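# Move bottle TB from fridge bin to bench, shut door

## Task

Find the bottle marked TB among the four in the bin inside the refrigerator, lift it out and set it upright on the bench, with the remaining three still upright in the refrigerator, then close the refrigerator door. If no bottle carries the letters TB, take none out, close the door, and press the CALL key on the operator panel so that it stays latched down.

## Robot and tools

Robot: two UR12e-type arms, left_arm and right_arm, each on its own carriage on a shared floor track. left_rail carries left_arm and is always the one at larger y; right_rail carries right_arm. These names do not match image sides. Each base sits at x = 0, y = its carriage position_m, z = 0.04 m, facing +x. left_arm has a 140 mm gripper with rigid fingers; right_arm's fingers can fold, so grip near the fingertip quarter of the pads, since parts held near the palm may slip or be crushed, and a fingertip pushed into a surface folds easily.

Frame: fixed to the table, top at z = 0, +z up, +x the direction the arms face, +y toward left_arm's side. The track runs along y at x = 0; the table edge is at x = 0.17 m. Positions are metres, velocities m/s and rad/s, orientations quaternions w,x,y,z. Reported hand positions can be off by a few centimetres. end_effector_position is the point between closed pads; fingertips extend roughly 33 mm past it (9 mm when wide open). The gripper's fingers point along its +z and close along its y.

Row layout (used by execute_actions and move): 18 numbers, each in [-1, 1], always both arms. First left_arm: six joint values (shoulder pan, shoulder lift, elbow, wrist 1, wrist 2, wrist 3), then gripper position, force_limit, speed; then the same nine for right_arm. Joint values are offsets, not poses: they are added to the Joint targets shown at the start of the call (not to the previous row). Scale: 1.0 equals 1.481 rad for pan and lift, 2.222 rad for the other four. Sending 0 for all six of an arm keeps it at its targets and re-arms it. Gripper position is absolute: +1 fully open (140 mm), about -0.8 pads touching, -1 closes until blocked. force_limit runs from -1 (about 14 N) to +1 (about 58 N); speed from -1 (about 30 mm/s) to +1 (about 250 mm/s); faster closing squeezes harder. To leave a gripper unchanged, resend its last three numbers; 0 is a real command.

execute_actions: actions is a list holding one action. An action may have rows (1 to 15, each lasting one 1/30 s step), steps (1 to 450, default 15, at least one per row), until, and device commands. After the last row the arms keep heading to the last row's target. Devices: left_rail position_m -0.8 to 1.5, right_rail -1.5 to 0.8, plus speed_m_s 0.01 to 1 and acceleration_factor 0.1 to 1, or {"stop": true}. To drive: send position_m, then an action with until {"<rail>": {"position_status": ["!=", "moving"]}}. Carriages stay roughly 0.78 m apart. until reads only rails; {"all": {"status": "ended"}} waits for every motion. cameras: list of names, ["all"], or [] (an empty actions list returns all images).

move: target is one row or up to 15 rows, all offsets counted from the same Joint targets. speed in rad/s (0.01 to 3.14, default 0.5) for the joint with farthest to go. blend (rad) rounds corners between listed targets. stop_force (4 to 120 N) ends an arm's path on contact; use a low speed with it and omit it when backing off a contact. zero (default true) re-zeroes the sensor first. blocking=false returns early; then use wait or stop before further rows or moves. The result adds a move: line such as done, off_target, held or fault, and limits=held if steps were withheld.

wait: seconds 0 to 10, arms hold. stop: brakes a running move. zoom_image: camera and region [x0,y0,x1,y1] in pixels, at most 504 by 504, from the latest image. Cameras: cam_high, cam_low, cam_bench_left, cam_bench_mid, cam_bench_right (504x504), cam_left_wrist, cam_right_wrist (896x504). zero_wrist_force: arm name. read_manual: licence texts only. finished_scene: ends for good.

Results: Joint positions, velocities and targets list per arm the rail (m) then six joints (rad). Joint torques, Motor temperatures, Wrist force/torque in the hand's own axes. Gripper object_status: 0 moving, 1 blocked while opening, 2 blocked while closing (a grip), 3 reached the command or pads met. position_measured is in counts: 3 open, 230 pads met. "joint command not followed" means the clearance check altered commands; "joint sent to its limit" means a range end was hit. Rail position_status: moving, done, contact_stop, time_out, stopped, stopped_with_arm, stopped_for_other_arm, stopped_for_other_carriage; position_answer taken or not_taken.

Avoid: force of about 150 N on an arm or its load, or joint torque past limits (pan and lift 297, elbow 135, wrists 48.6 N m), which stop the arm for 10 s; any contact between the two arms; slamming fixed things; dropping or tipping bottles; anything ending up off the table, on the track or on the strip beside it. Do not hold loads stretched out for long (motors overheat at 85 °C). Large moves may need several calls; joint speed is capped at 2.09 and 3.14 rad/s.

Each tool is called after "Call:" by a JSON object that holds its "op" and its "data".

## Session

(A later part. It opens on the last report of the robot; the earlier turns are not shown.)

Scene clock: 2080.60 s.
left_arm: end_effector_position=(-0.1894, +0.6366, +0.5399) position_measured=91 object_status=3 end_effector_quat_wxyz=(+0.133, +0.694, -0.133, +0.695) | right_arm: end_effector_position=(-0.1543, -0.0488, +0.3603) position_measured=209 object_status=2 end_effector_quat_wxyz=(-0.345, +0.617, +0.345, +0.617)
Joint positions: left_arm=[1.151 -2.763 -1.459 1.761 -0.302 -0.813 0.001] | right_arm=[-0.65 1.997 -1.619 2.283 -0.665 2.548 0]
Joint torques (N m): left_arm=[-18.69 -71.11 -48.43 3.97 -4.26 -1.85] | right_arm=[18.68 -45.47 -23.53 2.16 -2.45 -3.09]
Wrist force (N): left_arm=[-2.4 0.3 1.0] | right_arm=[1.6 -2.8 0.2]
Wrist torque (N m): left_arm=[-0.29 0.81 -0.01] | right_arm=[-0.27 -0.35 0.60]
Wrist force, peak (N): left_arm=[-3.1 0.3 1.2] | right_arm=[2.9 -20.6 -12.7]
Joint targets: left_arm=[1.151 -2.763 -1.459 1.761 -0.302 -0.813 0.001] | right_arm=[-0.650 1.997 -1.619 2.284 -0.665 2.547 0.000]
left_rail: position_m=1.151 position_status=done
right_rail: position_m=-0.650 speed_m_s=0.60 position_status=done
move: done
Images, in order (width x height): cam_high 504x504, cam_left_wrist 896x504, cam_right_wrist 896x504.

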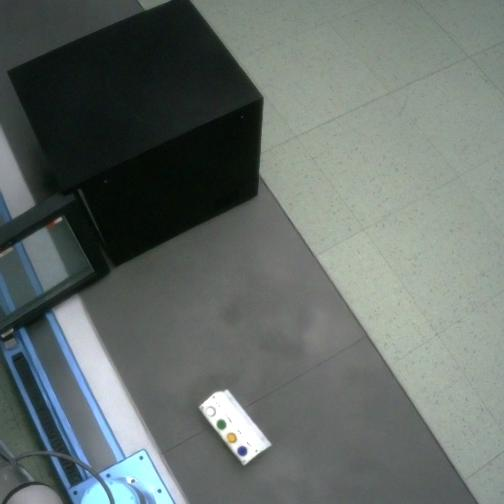

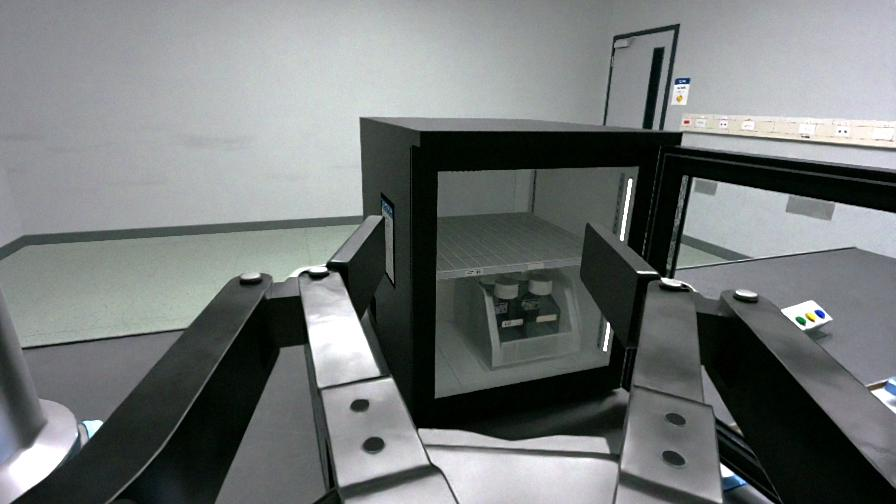

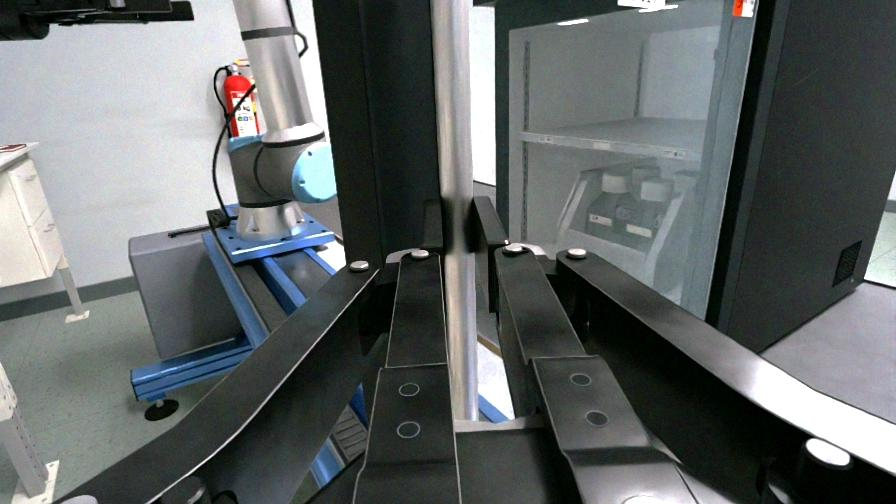

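Call:
{"op": "zoom_image", "data": {"camera": "cam_left_wrist", "region": [440, 250, 620, 380]}}

Call:
{"op": "zoom_image", "data": {"camera": "cam_right_wrist", "region": [540, 130, 720, 290]}}

Scaled by 2.800.

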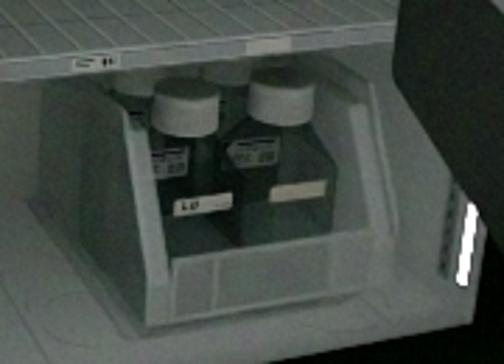

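Scaled by 2.800.

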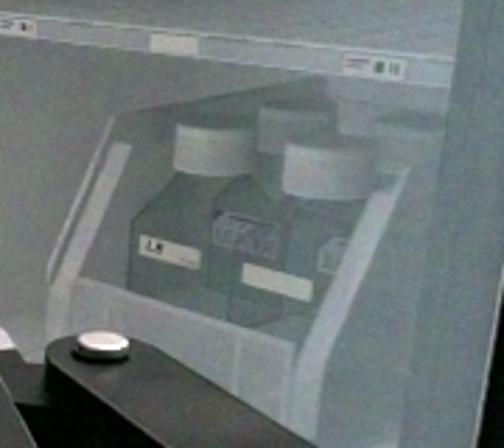

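Call:
{"op": "move", "data": {"target": [0.584990,0.407373,-0.164761,-0.106760,0.219244,-0.00045,0.3,0,-0.6,0,0,0,0,0,0,-0.98,-0.3,-1], "speed": 0.5, "cameras": ["cam_left_wrist"]}}

Scene clock: 2394.30 s.
left_arm: end_effector_position=(+0.2200, +0.2507, +0.2702) position_measured=91 object_status=3 end_effector_quat_wxyz=(+0.000, +0.707, +0.000, +0.707) | right_arm: end_effector_position=(-0.1543, -0.0490, +0.3603) position_measured=209 object_status=2 end_effector_quat_wxyz=(-0.345, +0.617, +0.345, +0.617)
Joint positions: left_arm=[1.151 -1.897 -0.856 1.395 -0.539 -0.326 0] | right_arm=[-0.65 1.997 -1.619 2.284 -0.665 2.547 0]
Joint torques (N m): left_arm=[18.83 -89.86 -49.72 -1.07 3.48 -2.7] | right_arm=[17.21 -45.92 -24.19 2.4 -1.8 -2.96]
Wrist force (N): left_arm=[-2.3 -0.8 0.5] | right_arm=[2.3 -2.7 0.1]
Wrist torque (N m): left_arm=[-0.54 0.82 0.28] | right_arm=[-0.28 -0.31 0.60]
Wrist force, peak (N): left_arm=[-4.3 1.5 4.3] | right_arm=[2.8 -3.0 0.6]
Joint targets: left_arm=[1.151 -1.896 -0.856 1.395 -0.539 -0.326 0.000] | right_arm=[-0.650 1.997 -1.619 2.284 -0.665 2.547 0.000]
left_rail: position_m=1.151 position_status=done
right_rail: position_m=-0.650 speed_m_s=0.60 position_status=done
move: done
Images, in order (width x height): cam_left_wrist 896x504.

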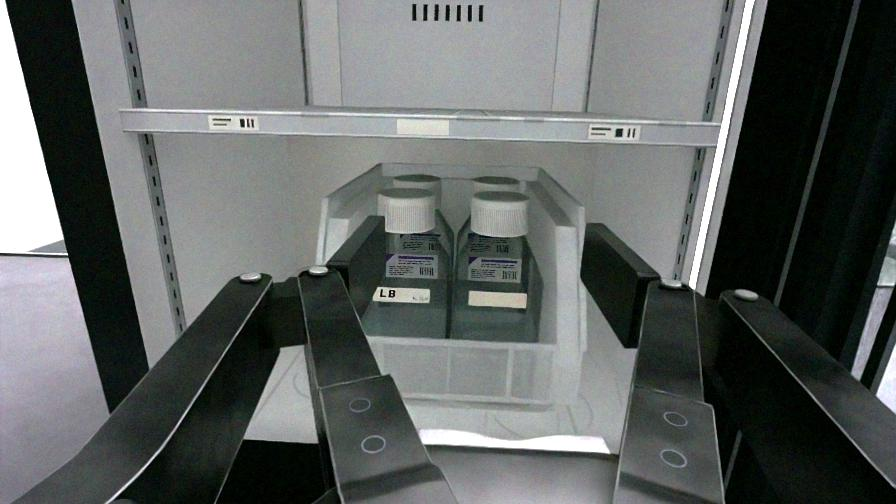

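Call:
{"op": "zoom_image", "data": {"camera": "cam_left_wrist", "region": [360, 170, 560, 350]}}

Call:
{"op": "zoom_image", "data": {"camera": "cam_left_wrist", "region": [440, 220, 550, 320]}}

Call:
{"op": "zoom_image", "data": {"camera": "cam_left_wrist", "region": [365, 220, 475, 320]}}

Scaled by 2.520.

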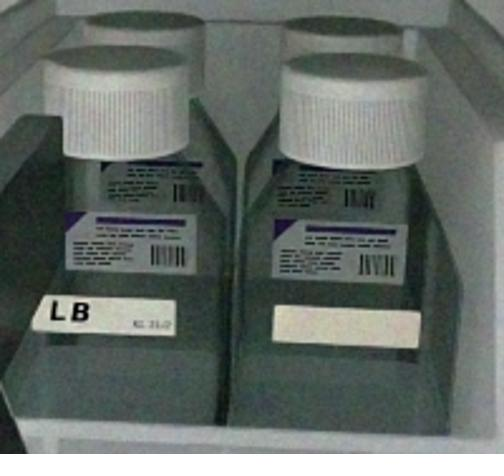

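Scaled by 4.582.

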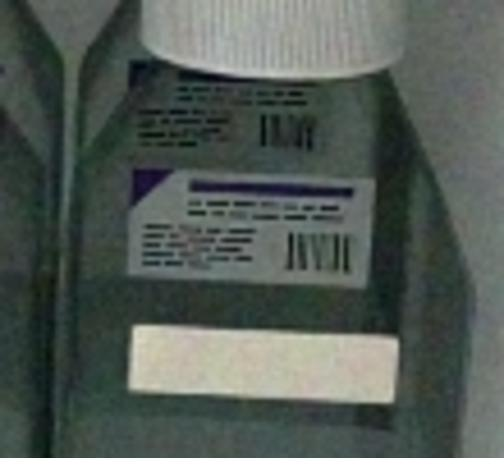

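Scaled by 4.582.

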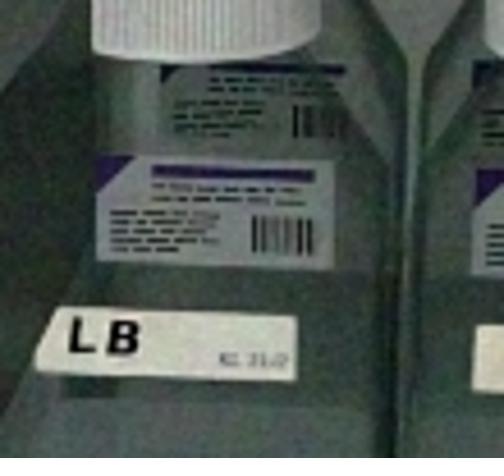

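Call:
{"op": "move", "data": {"target": [0.009332,-0.087414,-0.013672,0.071940,0.006580,0,0.3,0,-0.6,0,0,0,0,0,0,-0.98,-0.3,-1], "speed": 0.3, "cameras": ["cam_left_wrist"]}}

Scene clock: 2434.33 s.
left_arm: end_effector_position=(+0.2397, +0.2703, +0.3996) position_measured=91 object_status=3 end_effector_quat_wxyz=(+0.000, +0.707, +0.000, +0.707) | right_arm: end_effector_position=(-0.1543, -0.0490, +0.3603) position_measured=209 object_status=2 end_effector_quat_wxyz=(-0.345, +0.617, +0.345, +0.617)
Joint positions: left_arm=[1.151 -1.883 -0.985 1.365 -0.379 -0.312 0] | right_arm=[-0.65 1.997 -1.619 2.284 -0.665 2.547 0]
Joint torques (N m): left_arm=[17.68 -116.17 -51.09 3.01 4.05 -2.24] | right_arm=[15.91 -44.94 -24.4 2.41 -1.44 -2.75]
Wrist force (N): left_arm=[-2.2 0.1 0.3] | right_arm=[2.5 -2.5 0.6]
Wrist torque (N m): left_arm=[-0.32 0.79 0.28] | right_arm=[-0.25 -0.36 0.60]
Wrist force, peak (N): left_arm=[-4.6 0.3 0.4] | right_arm=[3.1 -2.9 0.4]
Joint targets: left_arm=[1.151 -1.883 -0.985 1.365 -0.379 -0.312 0.000] | right_arm=[-0.650 1.997 -1.619 2.284 -0.665 2.547 0.000]
left_rail: position_m=1.151 position_status=done
right_rail: position_m=-0.650 speed_m_s=0.60 position_status=done
move: done
Images, in order (width x height): cam_left_wrist 896x504.

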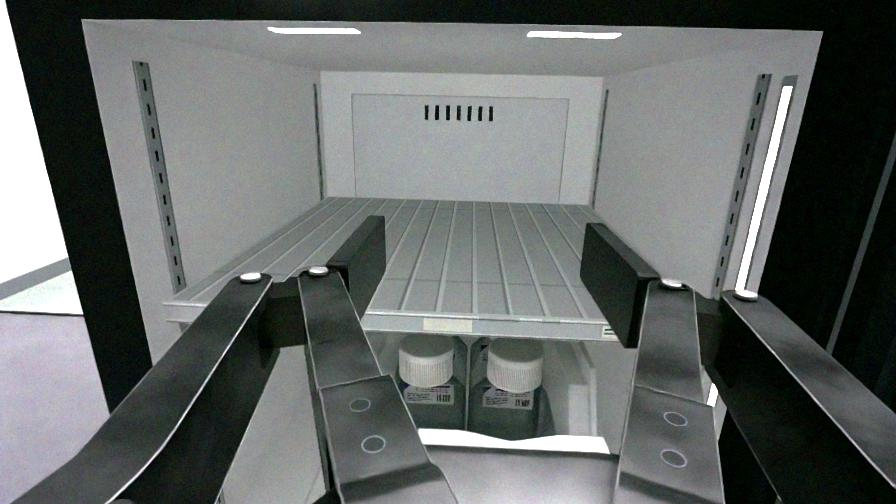

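Call:
{"op": "zoom_image", "data": {"camera": "cam_left_wrist", "region": [380, 320, 560, 450]}}

Scaled by 2.800.

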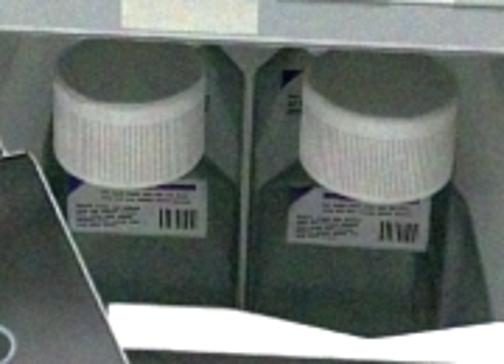

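Call:
{"op": "move", "data": {"target": [-0.00423,0.036484,0.004909,-0.030545,-0.002821,0,0.3,0,-0.6,0,0,0,0,0,0,-0.98,-0.3,-1], "speed": 0.3, "cameras": ["cam_left_wrist"]}}

Scene clock: 2475.37 s.
left_arm: end_effector_position=(+0.2303, +0.2591, +0.3468) position_measured=91 object_status=3 end_effector_quat_wxyz=(+0.001, +0.707, +0.001, +0.707) | right_arm: end_effector_position=(-0.1543, -0.0490, +0.3603) position_measured=209 object_status=2 end_effector_quat_wxyz=(-0.345, +0.617, +0.345, +0.617)
Joint positions: left_arm=[1.151 -1.889 -0.932 1.376 -0.447 -0.318 0] | right_arm=[-0.65 1.997 -1.619 2.284 -0.665 2.547 0]
Joint torques (N m): left_arm=[-15.5 -84.39 -30.26 -1.74 -4.38 -2.17] | right_arm=[14.46 -43.64 -25.74 2.35 -0.71 -2.59]
Wrist force (N): left_arm=[-2.3 -0.3 0.4] | right_arm=[2.7 -2.9 0.3]
Wrist torque (N m): left_arm=[-0.43 0.82 0.26] | right_arm=[-0.33 -0.40 0.60]
Wrist force, peak (N): left_arm=[-3.1 -0.4 0.5] | right_arm=[2.8 -3.1 0.3]
Joint targets: left_arm=[1.151 -1.889 -0.931 1.376 -0.447 -0.318 0.000] | right_arm=[-0.650 1.997 -1.619 2.284 -0.665 2.547 0.000]
left_rail: position_m=1.151 position_status=done
right_rail: position_m=-0.650 speed_m_s=0.60 position_status=done
move: done
Images, in order (width x height): cam_left_wrist 896x504.

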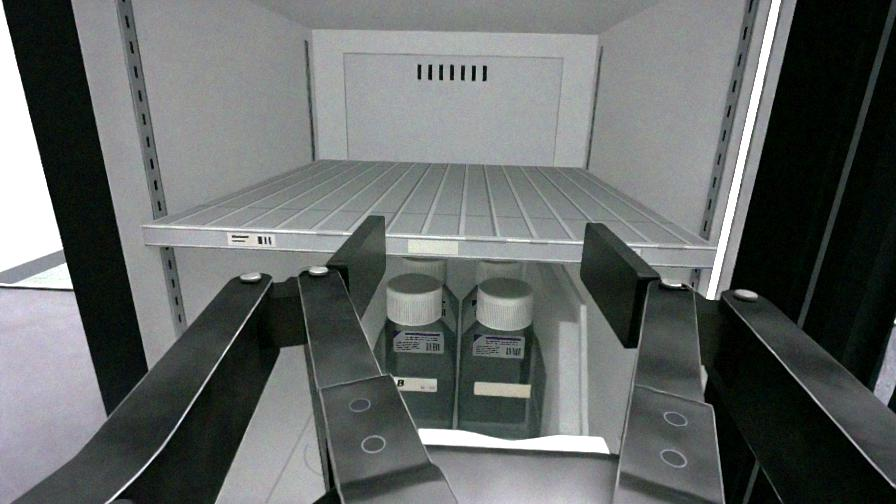

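Call:
{"op": "zoom_image", "data": {"camera": "cam_left_wrist", "region": [440, 250, 560, 370]}}

Call:
{"op": "zoom_image", "data": {"camera": "cam_left_wrist", "region": [370, 250, 490, 370]}}

Scaled by 4.200.

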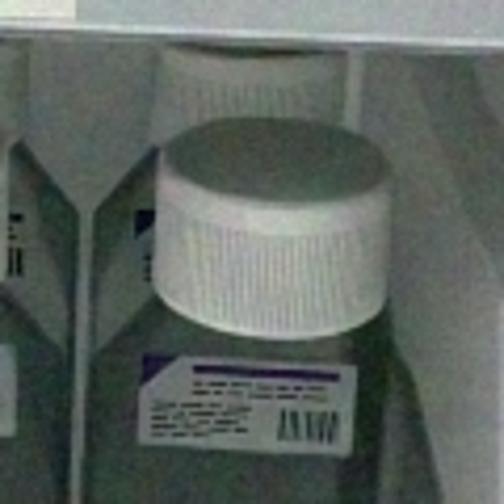

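Scaled by 4.200.

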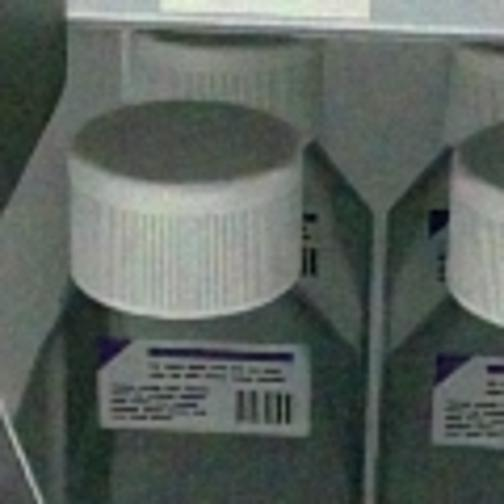

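Call:
{"op": "zoom_image", "data": {"camera": "cam_left_wrist", "region": [382, 300, 462, 360]}}

Call:
{"op": "zoom_image", "data": {"camera": "cam_left_wrist", "region": [460, 305, 540, 365]}}

Scaled by 6.300.

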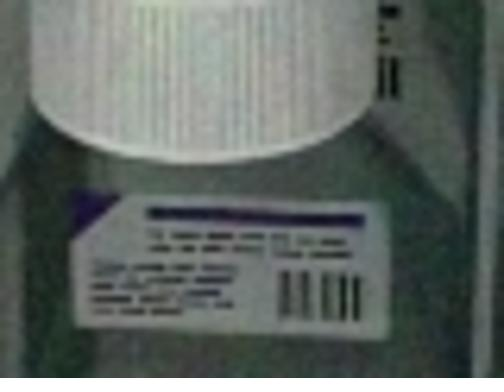

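Scaled by 6.300.

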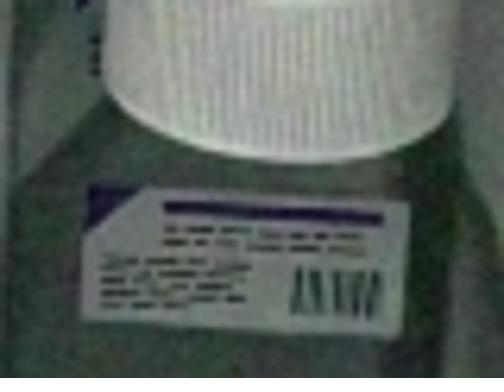

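Call:
{"op": "wait", "data": {"seconds": 0, "cameras": ["cam_low", "cam_bench_left", "cam_bench_mid", "cam_bench_right"]}}

Scene clock: 2525.30 s.
left_arm: end_effector_position=(+0.2303, +0.2591, +0.3465) position_measured=91 object_status=3 end_effector_quat_wxyz=(+0.001, +0.707, +0.001, +0.707) | right_arm: end_effector_position=(-0.1543, -0.0490, +0.3603) position_measured=209 object_status=2 end_effector_quat_wxyz=(-0.345, +0.617, +0.345, +0.617)
Joint positions: left_arm=[1.151 -1.889 -0.931 1.376 -0.447 -0.318 0] | right_arm=[-0.65 1.997 -1.619 2.284 -0.665 2.547 0]
Joint torques (N m): left_arm=[-17.31 -86.53 -29.18 -0.84 -3.98 -2.52] | right_arm=[13.96 -43.71 -26.35 2.29 -0.33 -2.43]
Wrist force (N): left_arm=[-1.7 -0.1 0.7] | right_arm=[2.6 -2.9 0.2]
Wrist torque (N m): left_arm=[-0.37 0.68 0.26] | right_arm=[-0.33 -0.37 0.60]
Wrist force, peak (N): left_arm=[-2.7 -0.6 0.3] | right_arm=[2.8 -3.2 -0.1]
Joint targets: left_arm=[1.151 -1.889 -0.931 1.376 -0.447 -0.318 0.000] | right_arm=[-0.650 1.997 -1.619 2.284 -0.665 2.547 0.000]
Tool commands: left_gripper/position=+0.3 left_gripper/force_limit=+0.0 left_gripper/speed=-0.6 right_gripper/position=-0.98 right_gripper/force_limit=-0.3 right_gripper/speed=-1.0
left_rail: position_m=1.151 position_status=done
right_rail: position_m=-0.650 speed_m_s=0.60 position_status=done
Images, in order (width x height): cam_low 504x504, cam_bench_left 504x504, cam_bench_mid 504x504, cam_bench_right 504x504.

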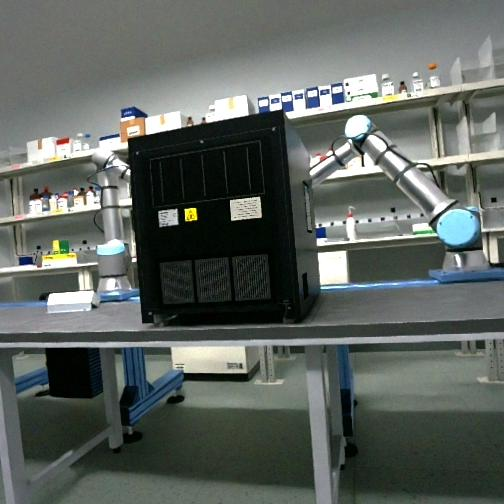

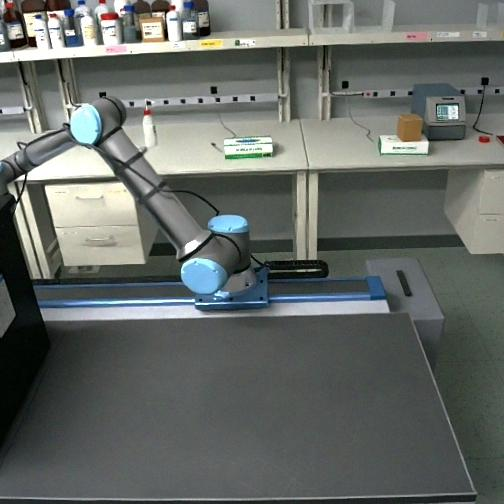

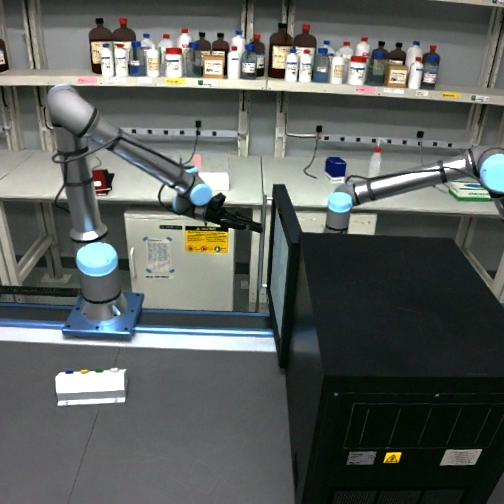

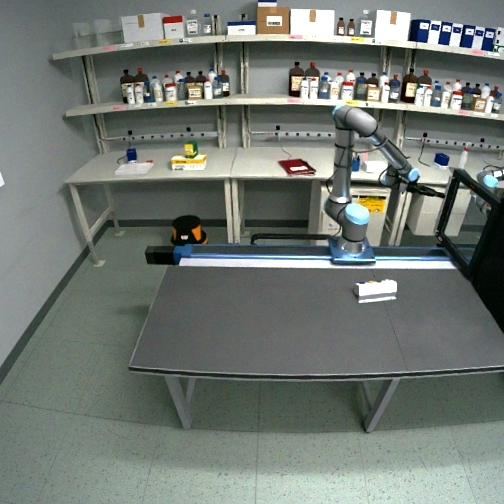

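Call:
{"op": "execute_actions", "data": {"actions": [], "cameras": ["cam_left_wrist"]}}

Call:
{"op": "zoom_image", "data": {"camera": "cam_left_wrist", "region": [560, 200, 720, 360]}}

Call:
{"op": "zoom_image", "data": {"camera": "cam_left_wrist", "region": [280, 200, 440, 360]}}

Scene clock: 2552.30 s.
left_arm: end_effector_position=(+0.2303, +0.2591, +0.3465) position_measured=91 object_status=3 end_effector_quat_wxyz=(+0.001, +0.707, +0.001, +0.707) | right_arm: end_effector_position=(-0.1543, -0.0490, +0.3603) position_measured=209 object_status=2 end_effector_quat_wxyz=(-0.345, +0.617, +0.345, +0.617)
Joint positions: left_arm=[1.151 -1.889 -0.931 1.376 -0.447 -0.318 0] | right_arm=[-0.65 1.997 -1.619 2.284 -0.665 2.547 0]
Joint velocities: within noise
Joint torques (N m): left_arm=[-14.99 -86.5 -30.24 -1.58 -4.08 -2] | right_arm=[12.03 -43.11 -27.76 2.44 0.05 -2.31]
Motor temperatures (°C): left_arm=[29 29 27 38 33 33] | right_arm=[29 27 28 36 33 33]
Wrist force (N): left_arm=[-2.0 -0.4 0.7] | right_arm=[2.7 -2.8 0.1]
Wrist torque (N m): left_arm=[-0.45 0.75 0.26] | right_arm=[-0.32 -0.38 0.59]
Wrist force, peak (N): left_arm=[-2.9 -0.1 0.7] | right_arm=[2.8 -3.1 0.6]
Joint targets: left_arm=[1.151 -1.889 -0.931 1.376 -0.447 -0.318 0.000] | right_arm=[-0.650 1.997 -1.619 2.284 -0.665 2.547 0.000]
Tool commands: left_gripper/position=+0.3 left_gripper/force_limit=+0.0 left_gripper/speed=-0.6 right_gripper/position=-0.98 right_gripper/force_limit=-0.3 right_gripper/speed=-1.0
left_rail: position_m=1.151 position_status=done
right_rail: position_m=-0.650 speed_m_s=0.60 position_status=done
Images, in order (width x height): cam_left_wrist 896x504.

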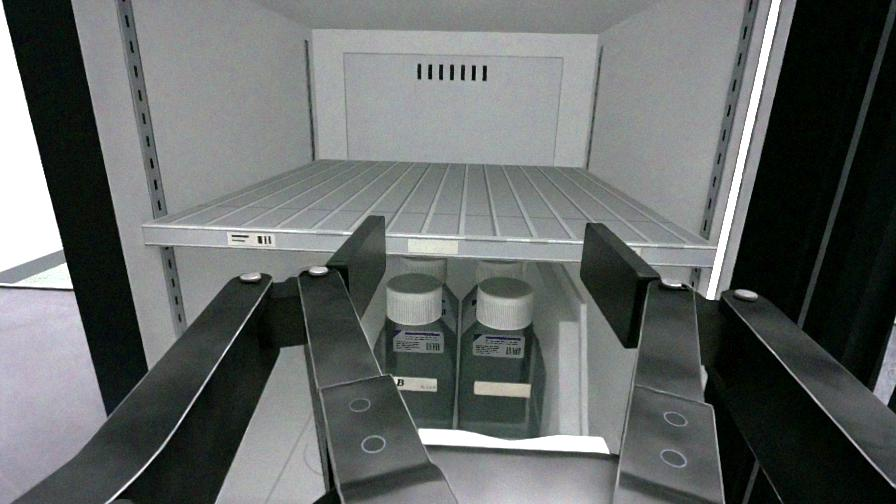

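Scaled by 3.150.

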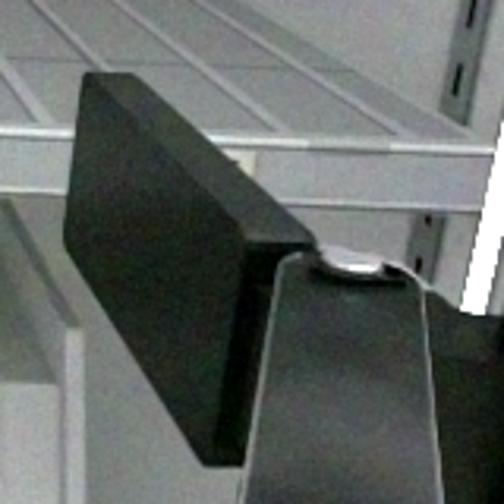

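Scaled by 3.150.

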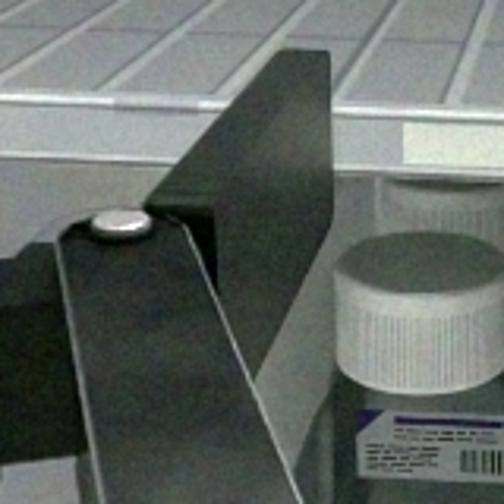

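Call:
{"op": "zoom_image", "data": {"camera": "cam_left_wrist", "region": [380, 360, 550, 450]}}

Scaled by 2.965.

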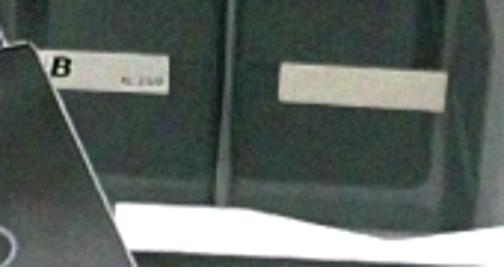

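Call:
{"op": "move", "data": {"target": [-0.0065,0.1330,-0.0022,-0.0968,-0.0045,0,0.3,0,-0.6,0,0,0,0,0,0,-0.98,-0.3,-1], "speed": 0.3, "cameras": ["cam_left_wrist"]}}

Scene clock: 2730.83 s.
left_arm: end_effector_position=(+0.2103, +0.2267, +0.1693) position_measured=91 object_status=3 end_effector_quat_wxyz=(+0.009, +0.710, +0.009, +0.704) | right_arm: end_effector_position=(-0.1543, -0.0490, +0.3603) position_measured=209 object_status=2 end_effector_quat_wxyz=(-0.345, +0.617, +0.345, +0.617)
Joint positions: left_arm=[1.151 -1.898 -0.735 1.371 -0.662 -0.328 0] | right_arm=[-0.65 1.997 -1.619 2.284 -0.665 2.547 0]
Joint torques (N m): left_arm=[-17.71 -90.52 -47.14 -1.02 -4.4 -2.11] | right_arm=[10.21 -42.52 -28.84 2.2 0.63 -1.99]
Wrist force (N): left_arm=[-2.2 -0.6 0.4] | right_arm=[2.9 -2.5 0.3]
Wrist torque (N m): left_arm=[-0.51 0.77 0.30] | right_arm=[-0.25 -0.44 0.60]
Wrist force, peak (N): left_arm=[-4.6 -0.3 0.1] | right_arm=[2.8 -3.1 0.3]
Joint targets: left_arm=[1.151 -1.898 -0.734 1.371 -0.662 -0.328 0.000] | right_arm=[-0.650 1.997 -1.619 2.284 -0.665 2.547 0.000]
left_rail: position_m=1.151 position_status=done
right_rail: position_m=-0.650 speed_m_s=0.60 position_status=done
move: done
Images, in order (width x height): cam_left_wrist 896x504.

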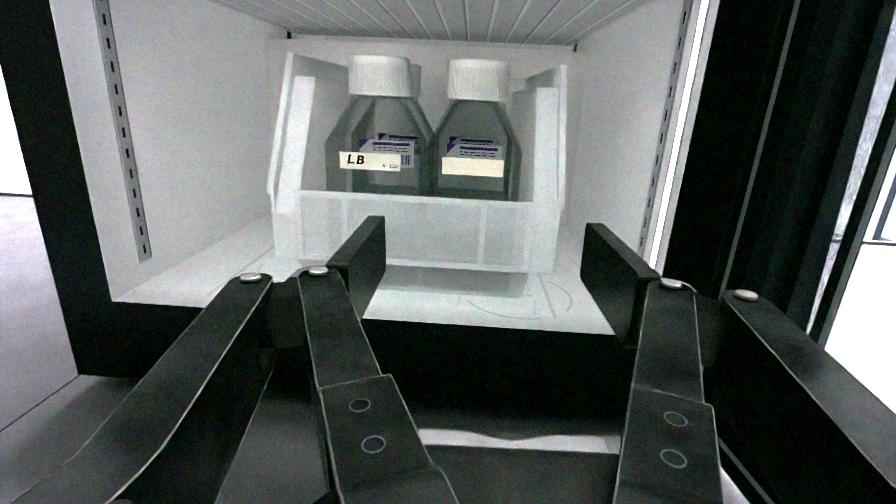

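Call:
{"op": "zoom_image", "data": {"camera": "cam_left_wrist", "region": [250, 20, 450, 300]}}

Call:
{"op": "zoom_image", "data": {"camera": "cam_left_wrist", "region": [400, 20, 600, 300]}}

Call:
{"op": "zoom_image", "data": {"camera": "cam_left_wrist", "region": [310, 40, 530, 210]}}

Scaled by 1.800.

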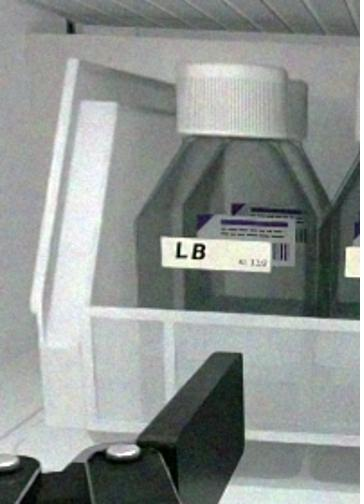

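Scaled by 1.800.

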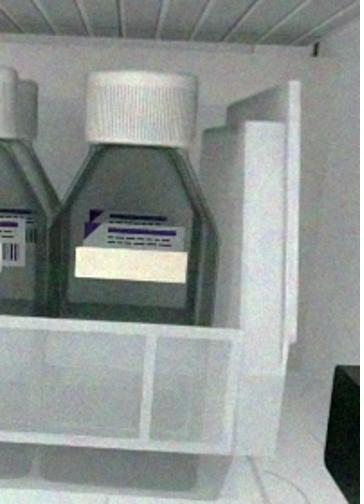

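Scaled by 2.291.

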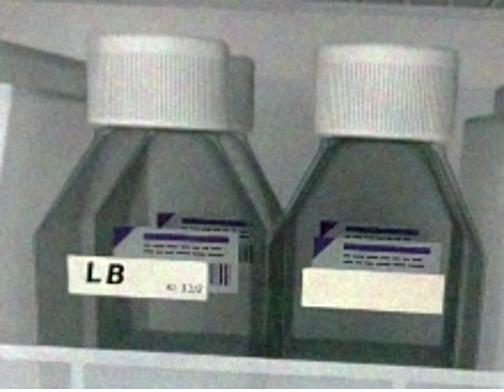

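Call:
{"op": "move", "data": {"target": [0.047380,-0.133437,0.092511,0.007682,0.031940,0,0.1,0,-0.6,0,0,0,0,0,0,-0.98,-0.3,-1], "speed": 0.3, "cameras": ["cam_left_wrist"]}}

Scene clock: 2905.17 s.
left_arm: end_effector_position=(+0.2995, +0.3114, +0.2492) position_measured=117 object_status=3 end_effector_quat_wxyz=(+0.001, +0.707, +0.000, +0.707) | right_arm: end_effector_position=(-0.1543, -0.0490, +0.3603) position_measured=209 object_status=2 end_effector_quat_wxyz=(-0.345, +0.617, +0.345, +0.617)
Joint positions: left_arm=[1.151 -1.828 -0.932 1.576 -0.645 -0.257 0] | right_arm=[-0.65 1.997 -1.619 2.284 -0.665 2.547 0]
Joint torques (N m): left_arm=[19.76 -112.95 -25.55 2.75 3.92 -1.5] | right_arm=[7.86 -41.82 -29.06 2.19 1.15 -2.01]
Wrist force (N): left_arm=[-2.9 0.3 0.3] | right_arm=[2.3 -2.6 0.6]
Wrist torque (N m): left_arm=[-0.38 0.91 0.33] | right_arm=[-0.26 -0.31 0.60]
Wrist force, peak (N): left_arm=[-3.6 0.9 -0.5] | right_arm=[3.2 -2.8 0.3]
Joint targets: left_arm=[1.151 -1.828 -0.932 1.576 -0.645 -0.257 0.000] | right_arm=[-0.650 1.997 -1.619 2.284 -0.665 2.547 0.000]
left_rail: position_m=1.151 position_status=done
right_rail: position_m=-0.650 speed_m_s=0.60 position_status=done
move: done
Images, in order (width x height): cam_left_wrist 896x504.

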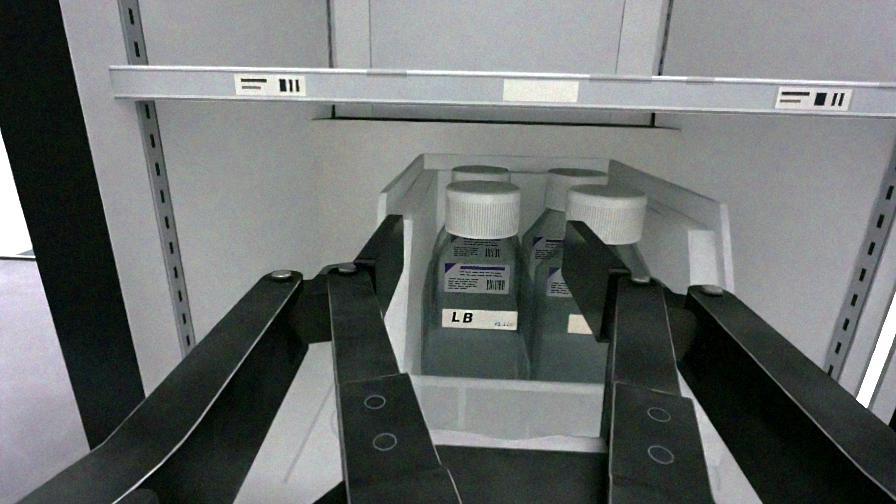

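Call:
{"op": "move", "data": {"target": [0.083066,0.001465,-0.001188,0.000657,0.055275,0,0.1,0,-0.6,0,0,0,0,0,0,-0.98,-0.3,-1], "speed": 0.06, "stop_force": 10, "cameras": ["cam_left_wrist"]}}

Scene clock: 2916.67 s.
left_arm: end_effector_position=(+0.3600, +0.3102, +0.2491) position_measured=117 object_status=3 end_effector_quat_wxyz=(+0.000, +0.707, +0.000, +0.707) | right_arm: end_effector_position=(-0.1543, -0.0490, +0.3603) position_measured=209 object_status=2 end_effector_quat_wxyz=(-0.345, +0.617, +0.345, +0.617)
Joint positions: left_arm=[1.151 -1.756 -0.931 1.575 -0.644 -0.185 0] | right_arm=[-0.65 1.997 -1.619 2.284 -0.665 2.547 0]
Joint torques (N m): left_arm=[-13.02 -89.36 -21.53 -1.14 -4.26 -1.83] | right_arm=[8.78 -41.51 -30.32 1.67 1.48 -1.7]
Wrist force (N): left_arm=[6.3 0.6 -7.4] | right_arm=[3.0 -2.7 0.1]
Wrist torque (N m): left_arm=[-0.17 0.92 0.70] | right_arm=[-0.29 -0.24 0.60]
Wrist force, peak (N): left_arm=[15.5 1.9 -47.8] | right_arm=[1.7 1.8 4.6]
Joint targets: left_arm=[1.151 -1.756 -0.931 1.575 -0.644 -0.185 0.000] | right_arm=[-0.650 1.997 -1.619 2.284 -0.665 2.547 0.000]
left_rail: position_m=1.151 position_status=done
right_rail: position_m=-0.650 speed_m_s=0.60 position_status=done
move: contact (left_arm); left_arm: the shoulder pan is farthest, 0.051 rad from its target
Images, in order (width x height): cam_left_wrist 896x504.

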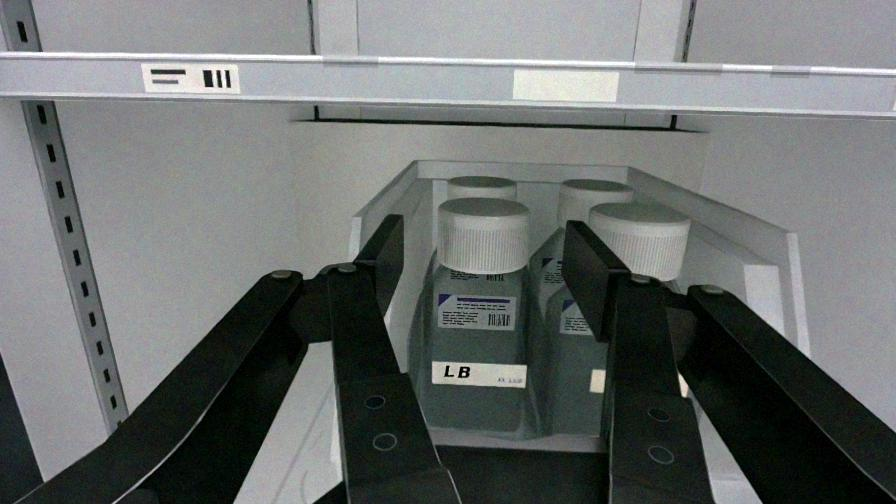

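Call:
{"op": "move", "data": {"target": [-0.0243,0,0,0,-0.0162,0,0.1,0,-0.6,0,0,0,0,0,0,-0.98,-0.3,-1], "speed": 0.1, "cameras": ["cam_left_wrist"]}}

Call:
{"op": "zoom_image", "data": {"camera": "cam_left_wrist", "region": [340, 140, 480, 280]}}

Scene clock: 2957.00 s.
left_arm: end_effector_position=(+0.3300, +0.3101, +0.2491) position_measured=117 object_status=3 end_effector_quat_wxyz=(+0.000, +0.707, +0.000, +0.707) | right_arm: end_effector_position=(-0.1543, -0.0490, +0.3603) position_measured=209 object_status=2 end_effector_quat_wxyz=(-0.345, +0.617, +0.345, +0.617)
Joint positions: left_arm=[1.151 -1.792 -0.931 1.575 -0.644 -0.221 0] | right_arm=[-0.65 1.997 -1.619 2.284 -0.665 2.547 0]
Joint torques (N m): left_arm=[-15.01 -100.35 -36.41 -1.13 -4.23 -1.48] | right_arm=[5.5 -39.86 -31.12 -3.94 1.71 -1.84]
Wrist force (N): left_arm=[-2.9 -1.0 -0.2] | right_arm=[3.3 -3.1 -0.1]
Wrist torque (N m): left_arm=[-0.65 0.91 0.36] | right_arm=[-0.26 -0.34 0.60]
Wrist force, peak (N): left_arm=[6.4 0.8 -8.0] | right_arm=[3.3 -3.6 -0.4]
Joint targets: left_arm=[1.151 -1.792 -0.931 1.575 -0.644 -0.221 0.000] | right_arm=[-0.650 1.997 -1.619 2.284 -0.665 2.547 0.000]
left_rail: position_m=1.151 position_status=done
right_rail: position_m=-0.650 speed_m_s=0.60 position_status=done
move: done
Images, in order (width x height): cam_left_wrist 896x504.

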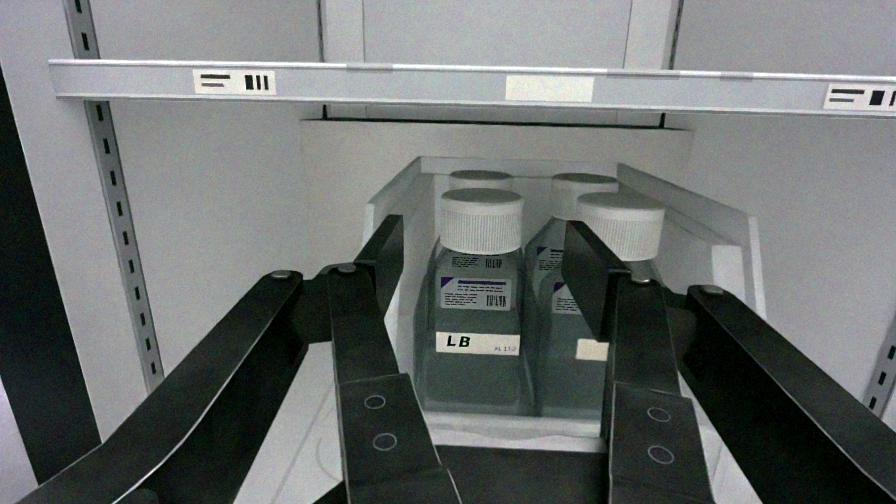

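Scaled by 3.600.

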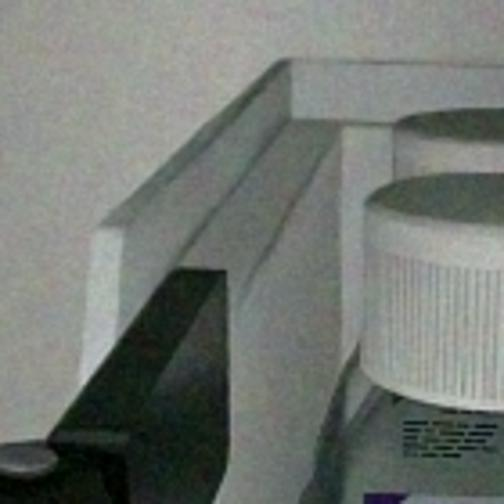

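Call:
{"op": "move", "data": {"target": [0.058818,0.001229,-0.001274,0.000450,0.039113,0,-0.08,0,-0.6,0,0,0,0,0,0,-0.98,-0.3,-1], "speed": 0.04, "stop_force": 8, "cameras": ["cam_left_wrist"]}}

Scene clock: 2998.70 s.
left_arm: end_effector_position=(+0.4028, +0.3112, +0.2489) position_measured=139 object_status=3 end_effector_quat_wxyz=(+0.000, +0.707, +0.000, +0.707) | right_arm: end_effector_position=(-0.1543, -0.0490, +0.3603) position_measured=209 object_status=2 end_effector_quat_wxyz=(-0.345, +0.617, +0.345, +0.617)
Joint positions: left_arm=[1.151 -1.705 -0.929 1.572 -0.643 -0.134 0] | right_arm=[-0.65 1.997 -1.619 2.284 -0.665 2.547 0]
Joint torques (N m): left_arm=[22.65 -77.89 -48.03 2.74 4.16 -1.43] | right_arm=[2.13 -37.49 -32.01 -4.2 1.84 -1.31]
Wrist force (N): left_arm=[-2.3 -1.0 0.8] | right_arm=[3.3 -3.3 -0.2]
Wrist torque (N m): left_arm=[-0.62 0.77 0.33] | right_arm=[-0.33 -0.32 0.60]
Wrist force, peak (N): left_arm=[-3.6 -0.8 0.4] | right_arm=[3.4 -3.7 -0.2]
Joint targets: left_arm=[1.151 -1.705 -0.929 1.572 -0.643 -0.134 0.000] | right_arm=[-0.650 1.997 -1.619 2.284 -0.665 2.547 0.000]
left_rail: position_m=1.151 position_status=done
right_rail: position_m=-0.650 speed_m_s=0.60 position_status=done
move: done
Images, in order (width x height): cam_left_wrist 896x504.

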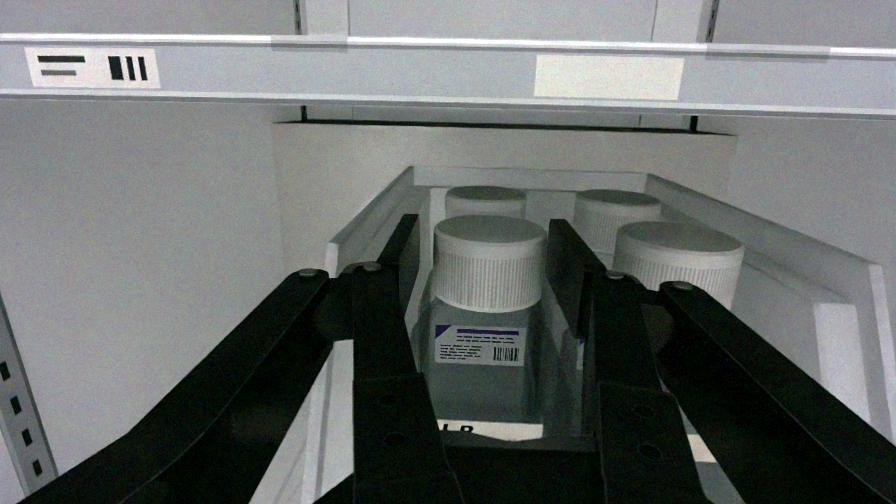

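Call:
{"op": "move", "data": {"target": [0.000275,0.002248,-0.002699,0.001201,0.000183,0,-0.08,0,-0.6,0,0,0,0,0,0,-0.98,-0.3,-1], "speed": 0.05}}

Call:
{"op": "execute_actions", "data": {"actions": [{"rows": [[0,0,0,0,0,0,-1,0,-1,0,0,0,0,0,0,-0.98,-0.3,-1]], "steps": 60}], "cameras": ["cam_left_wrist"]}}

Scene clock: 3017.10 s.
left_arm: end_effector_position=(+0.4028, +0.3088, +0.2489) position_measured=139 object_status=3 end_effector_quat_wxyz=(+0.000, +0.707, +0.000, +0.707) | right_arm: end_effector_position=(-0.1543, -0.0490, +0.3603) position_measured=209 object_status=2 end_effector_quat_wxyz=(-0.345, +0.617, +0.345, +0.617)
Joint positions: left_arm=[1.151 -1.705 -0.926 1.566 -0.64 -0.134 0] | right_arm=[-0.65 1.997 -1.619 2.284 -0.665 2.547 0]
Joint torques (N m): left_arm=[21.59 -81.74 -47.01 2.06 3.93 -1.49] | right_arm=[0.36 -36.43 -32.19 -4.33 1.81 -1.17]
Wrist force (N): left_arm=[-2.3 -0.7 1.0] | right_arm=[3.3 -3.3 -0.2]
Wrist torque (N m): left_arm=[-0.53 0.76 0.33] | right_arm=[-0.31 -0.33 0.60]
Wrist force, peak (N): left_arm=[-3.3 -1.0 0.9] | right_arm=[3.6 -3.5 -0.2]
Joint targets: left_arm=[1.151 -1.705 -0.926 1.566 -0.640 -0.134 0.000] | right_arm=[-0.650 1.997 -1.619 2.284 -0.665 2.547 0.000]
left_rail: position_m=1.151 position_status=done
right_rail: position_m=-0.650 speed_m_s=0.60 position_status=done
move: done

Scene clock: 3019.30 s.
left_arm: end_effector_position=(+0.4028, +0.3087, +0.2489) position_measured=160 object_status=2 end_effector_quat_wxyz=(+0.000, +0.707, +0.000, +0.707) | right_arm: end_effector_position=(-0.1543, -0.0490, +0.3603) position_measured=209 object_status=2 end_effector_quat_wxyz=(-0.345, +0.617, +0.345, +0.617)
Joint positions: left_arm=[1.151 -1.705 -0.926 1.566 -0.64 -0.134 0] | right_arm=[-0.65 1.997 -1.619 2.284 -0.665 2.547 0]
Joint torques (N m): left_arm=[18.31 -80.77 -47.72 0.02 4.07 -1.87] | right_arm=[-1.1 -36.63 -33.33 -4.18 2.02 -1.18]
Wrist force (N): left_arm=[-1.5 -2.4 0.3] | right_arm=[2.9 -2.6 -0.1]
Wrist torque (N m): left_arm=[-0.52 0.82 0.44] | right_arm=[-0.23 -0.27 0.60]
Wrist force, peak (N): left_arm=[-1.2 -3.3 -0.4] | right_arm=[3.6 -3.4 0.0]
Joint targets: left_arm=[1.151 -1.705 -0.926 1.566 -0.640 -0.134 0.000] | right_arm=[-0.650 1.997 -1.619 2.284 -0.665 2.547 0.000]
left_rail: position_m=1.151 position_status=done
right_rail: position_m=-0.650 speed_m_s=0.60 position_status=done
Images, in order (width x height): cam_left_wrist 896x504.

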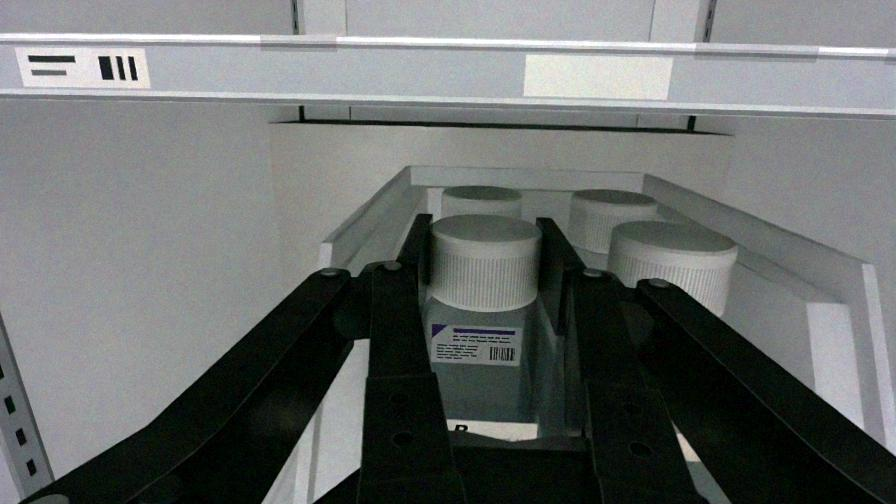

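Call:
{"op": "move", "data": {"target": [0,-0.022297,-0.007446,0.022307,0,0,-1,0,-1,0,0,0,0,0,0,-0.98,-0.3,-1], "speed": 0.03, "stop_force": 25, "cameras": ["cam_left_wrist"]}}

Scene clock: 3039.07 s.
left_arm: end_effector_position=(+0.4028, +0.3087, +0.2839) position_measured=160 object_status=2 end_effector_quat_wxyz=(+0.000, +0.707, +0.000, +0.707) | right_arm: end_effector_position=(-0.1543, -0.0490, +0.3603) position_measured=209 object_status=2 end_effector_quat_wxyz=(-0.345, +0.617, +0.345, +0.617)
Joint positions: left_arm=[1.151 -1.705 -0.959 1.55 -0.591 -0.134 0] | right_arm=[-0.65 1.997 -1.619 2.284 -0.665 2.547 0]
Joint torques (N m): left_arm=[6.1 -113.72 -51.26 2.61 3.28 -1.24] | right_arm=[-1.61 -37.64 -34.57 -4.05 2.16 -0.77]
Wrist force (N): left_arm=[-6.4 -0.3 0.5] | right_arm=[3.4 -3.3 0.0]
Wrist torque (N m): left_arm=[-0.43 0.83 0.31] | right_arm=[-0.32 -0.27 0.60]
Wrist force, peak (N): left_arm=[-6.6 -1.4 0.7] | right_arm=[4.1 -3.5 -0.4]
Joint targets: left_arm=[1.151 -1.705 -0.959 1.550 -0.591 -0.134 0.000] | right_arm=[-0.650 1.997 -1.619 2.284 -0.665 2.547 0.000]
left_rail: position_m=1.151 position_status=done
right_rail: position_m=-0.650 speed_m_s=0.60 position_status=done
move: done
Images, in order (width x height): cam_left_wrist 896x504.

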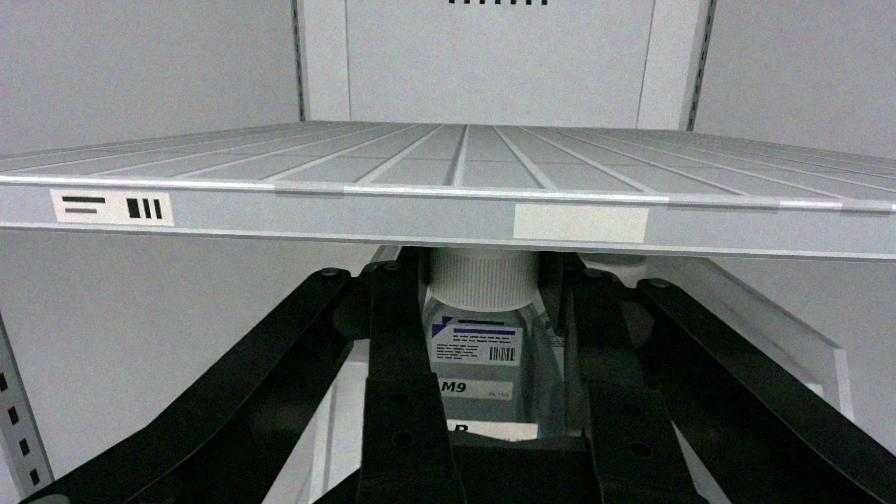

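Call:
{"op": "zoom_image", "data": {"camera": "cam_left_wrist", "region": [420, 300, 560, 440]}}

Scaled by 3.600.

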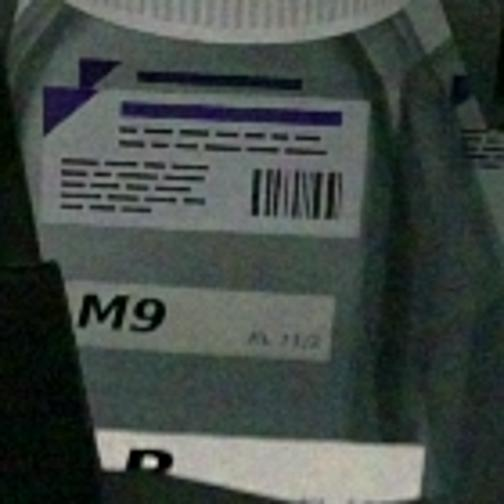

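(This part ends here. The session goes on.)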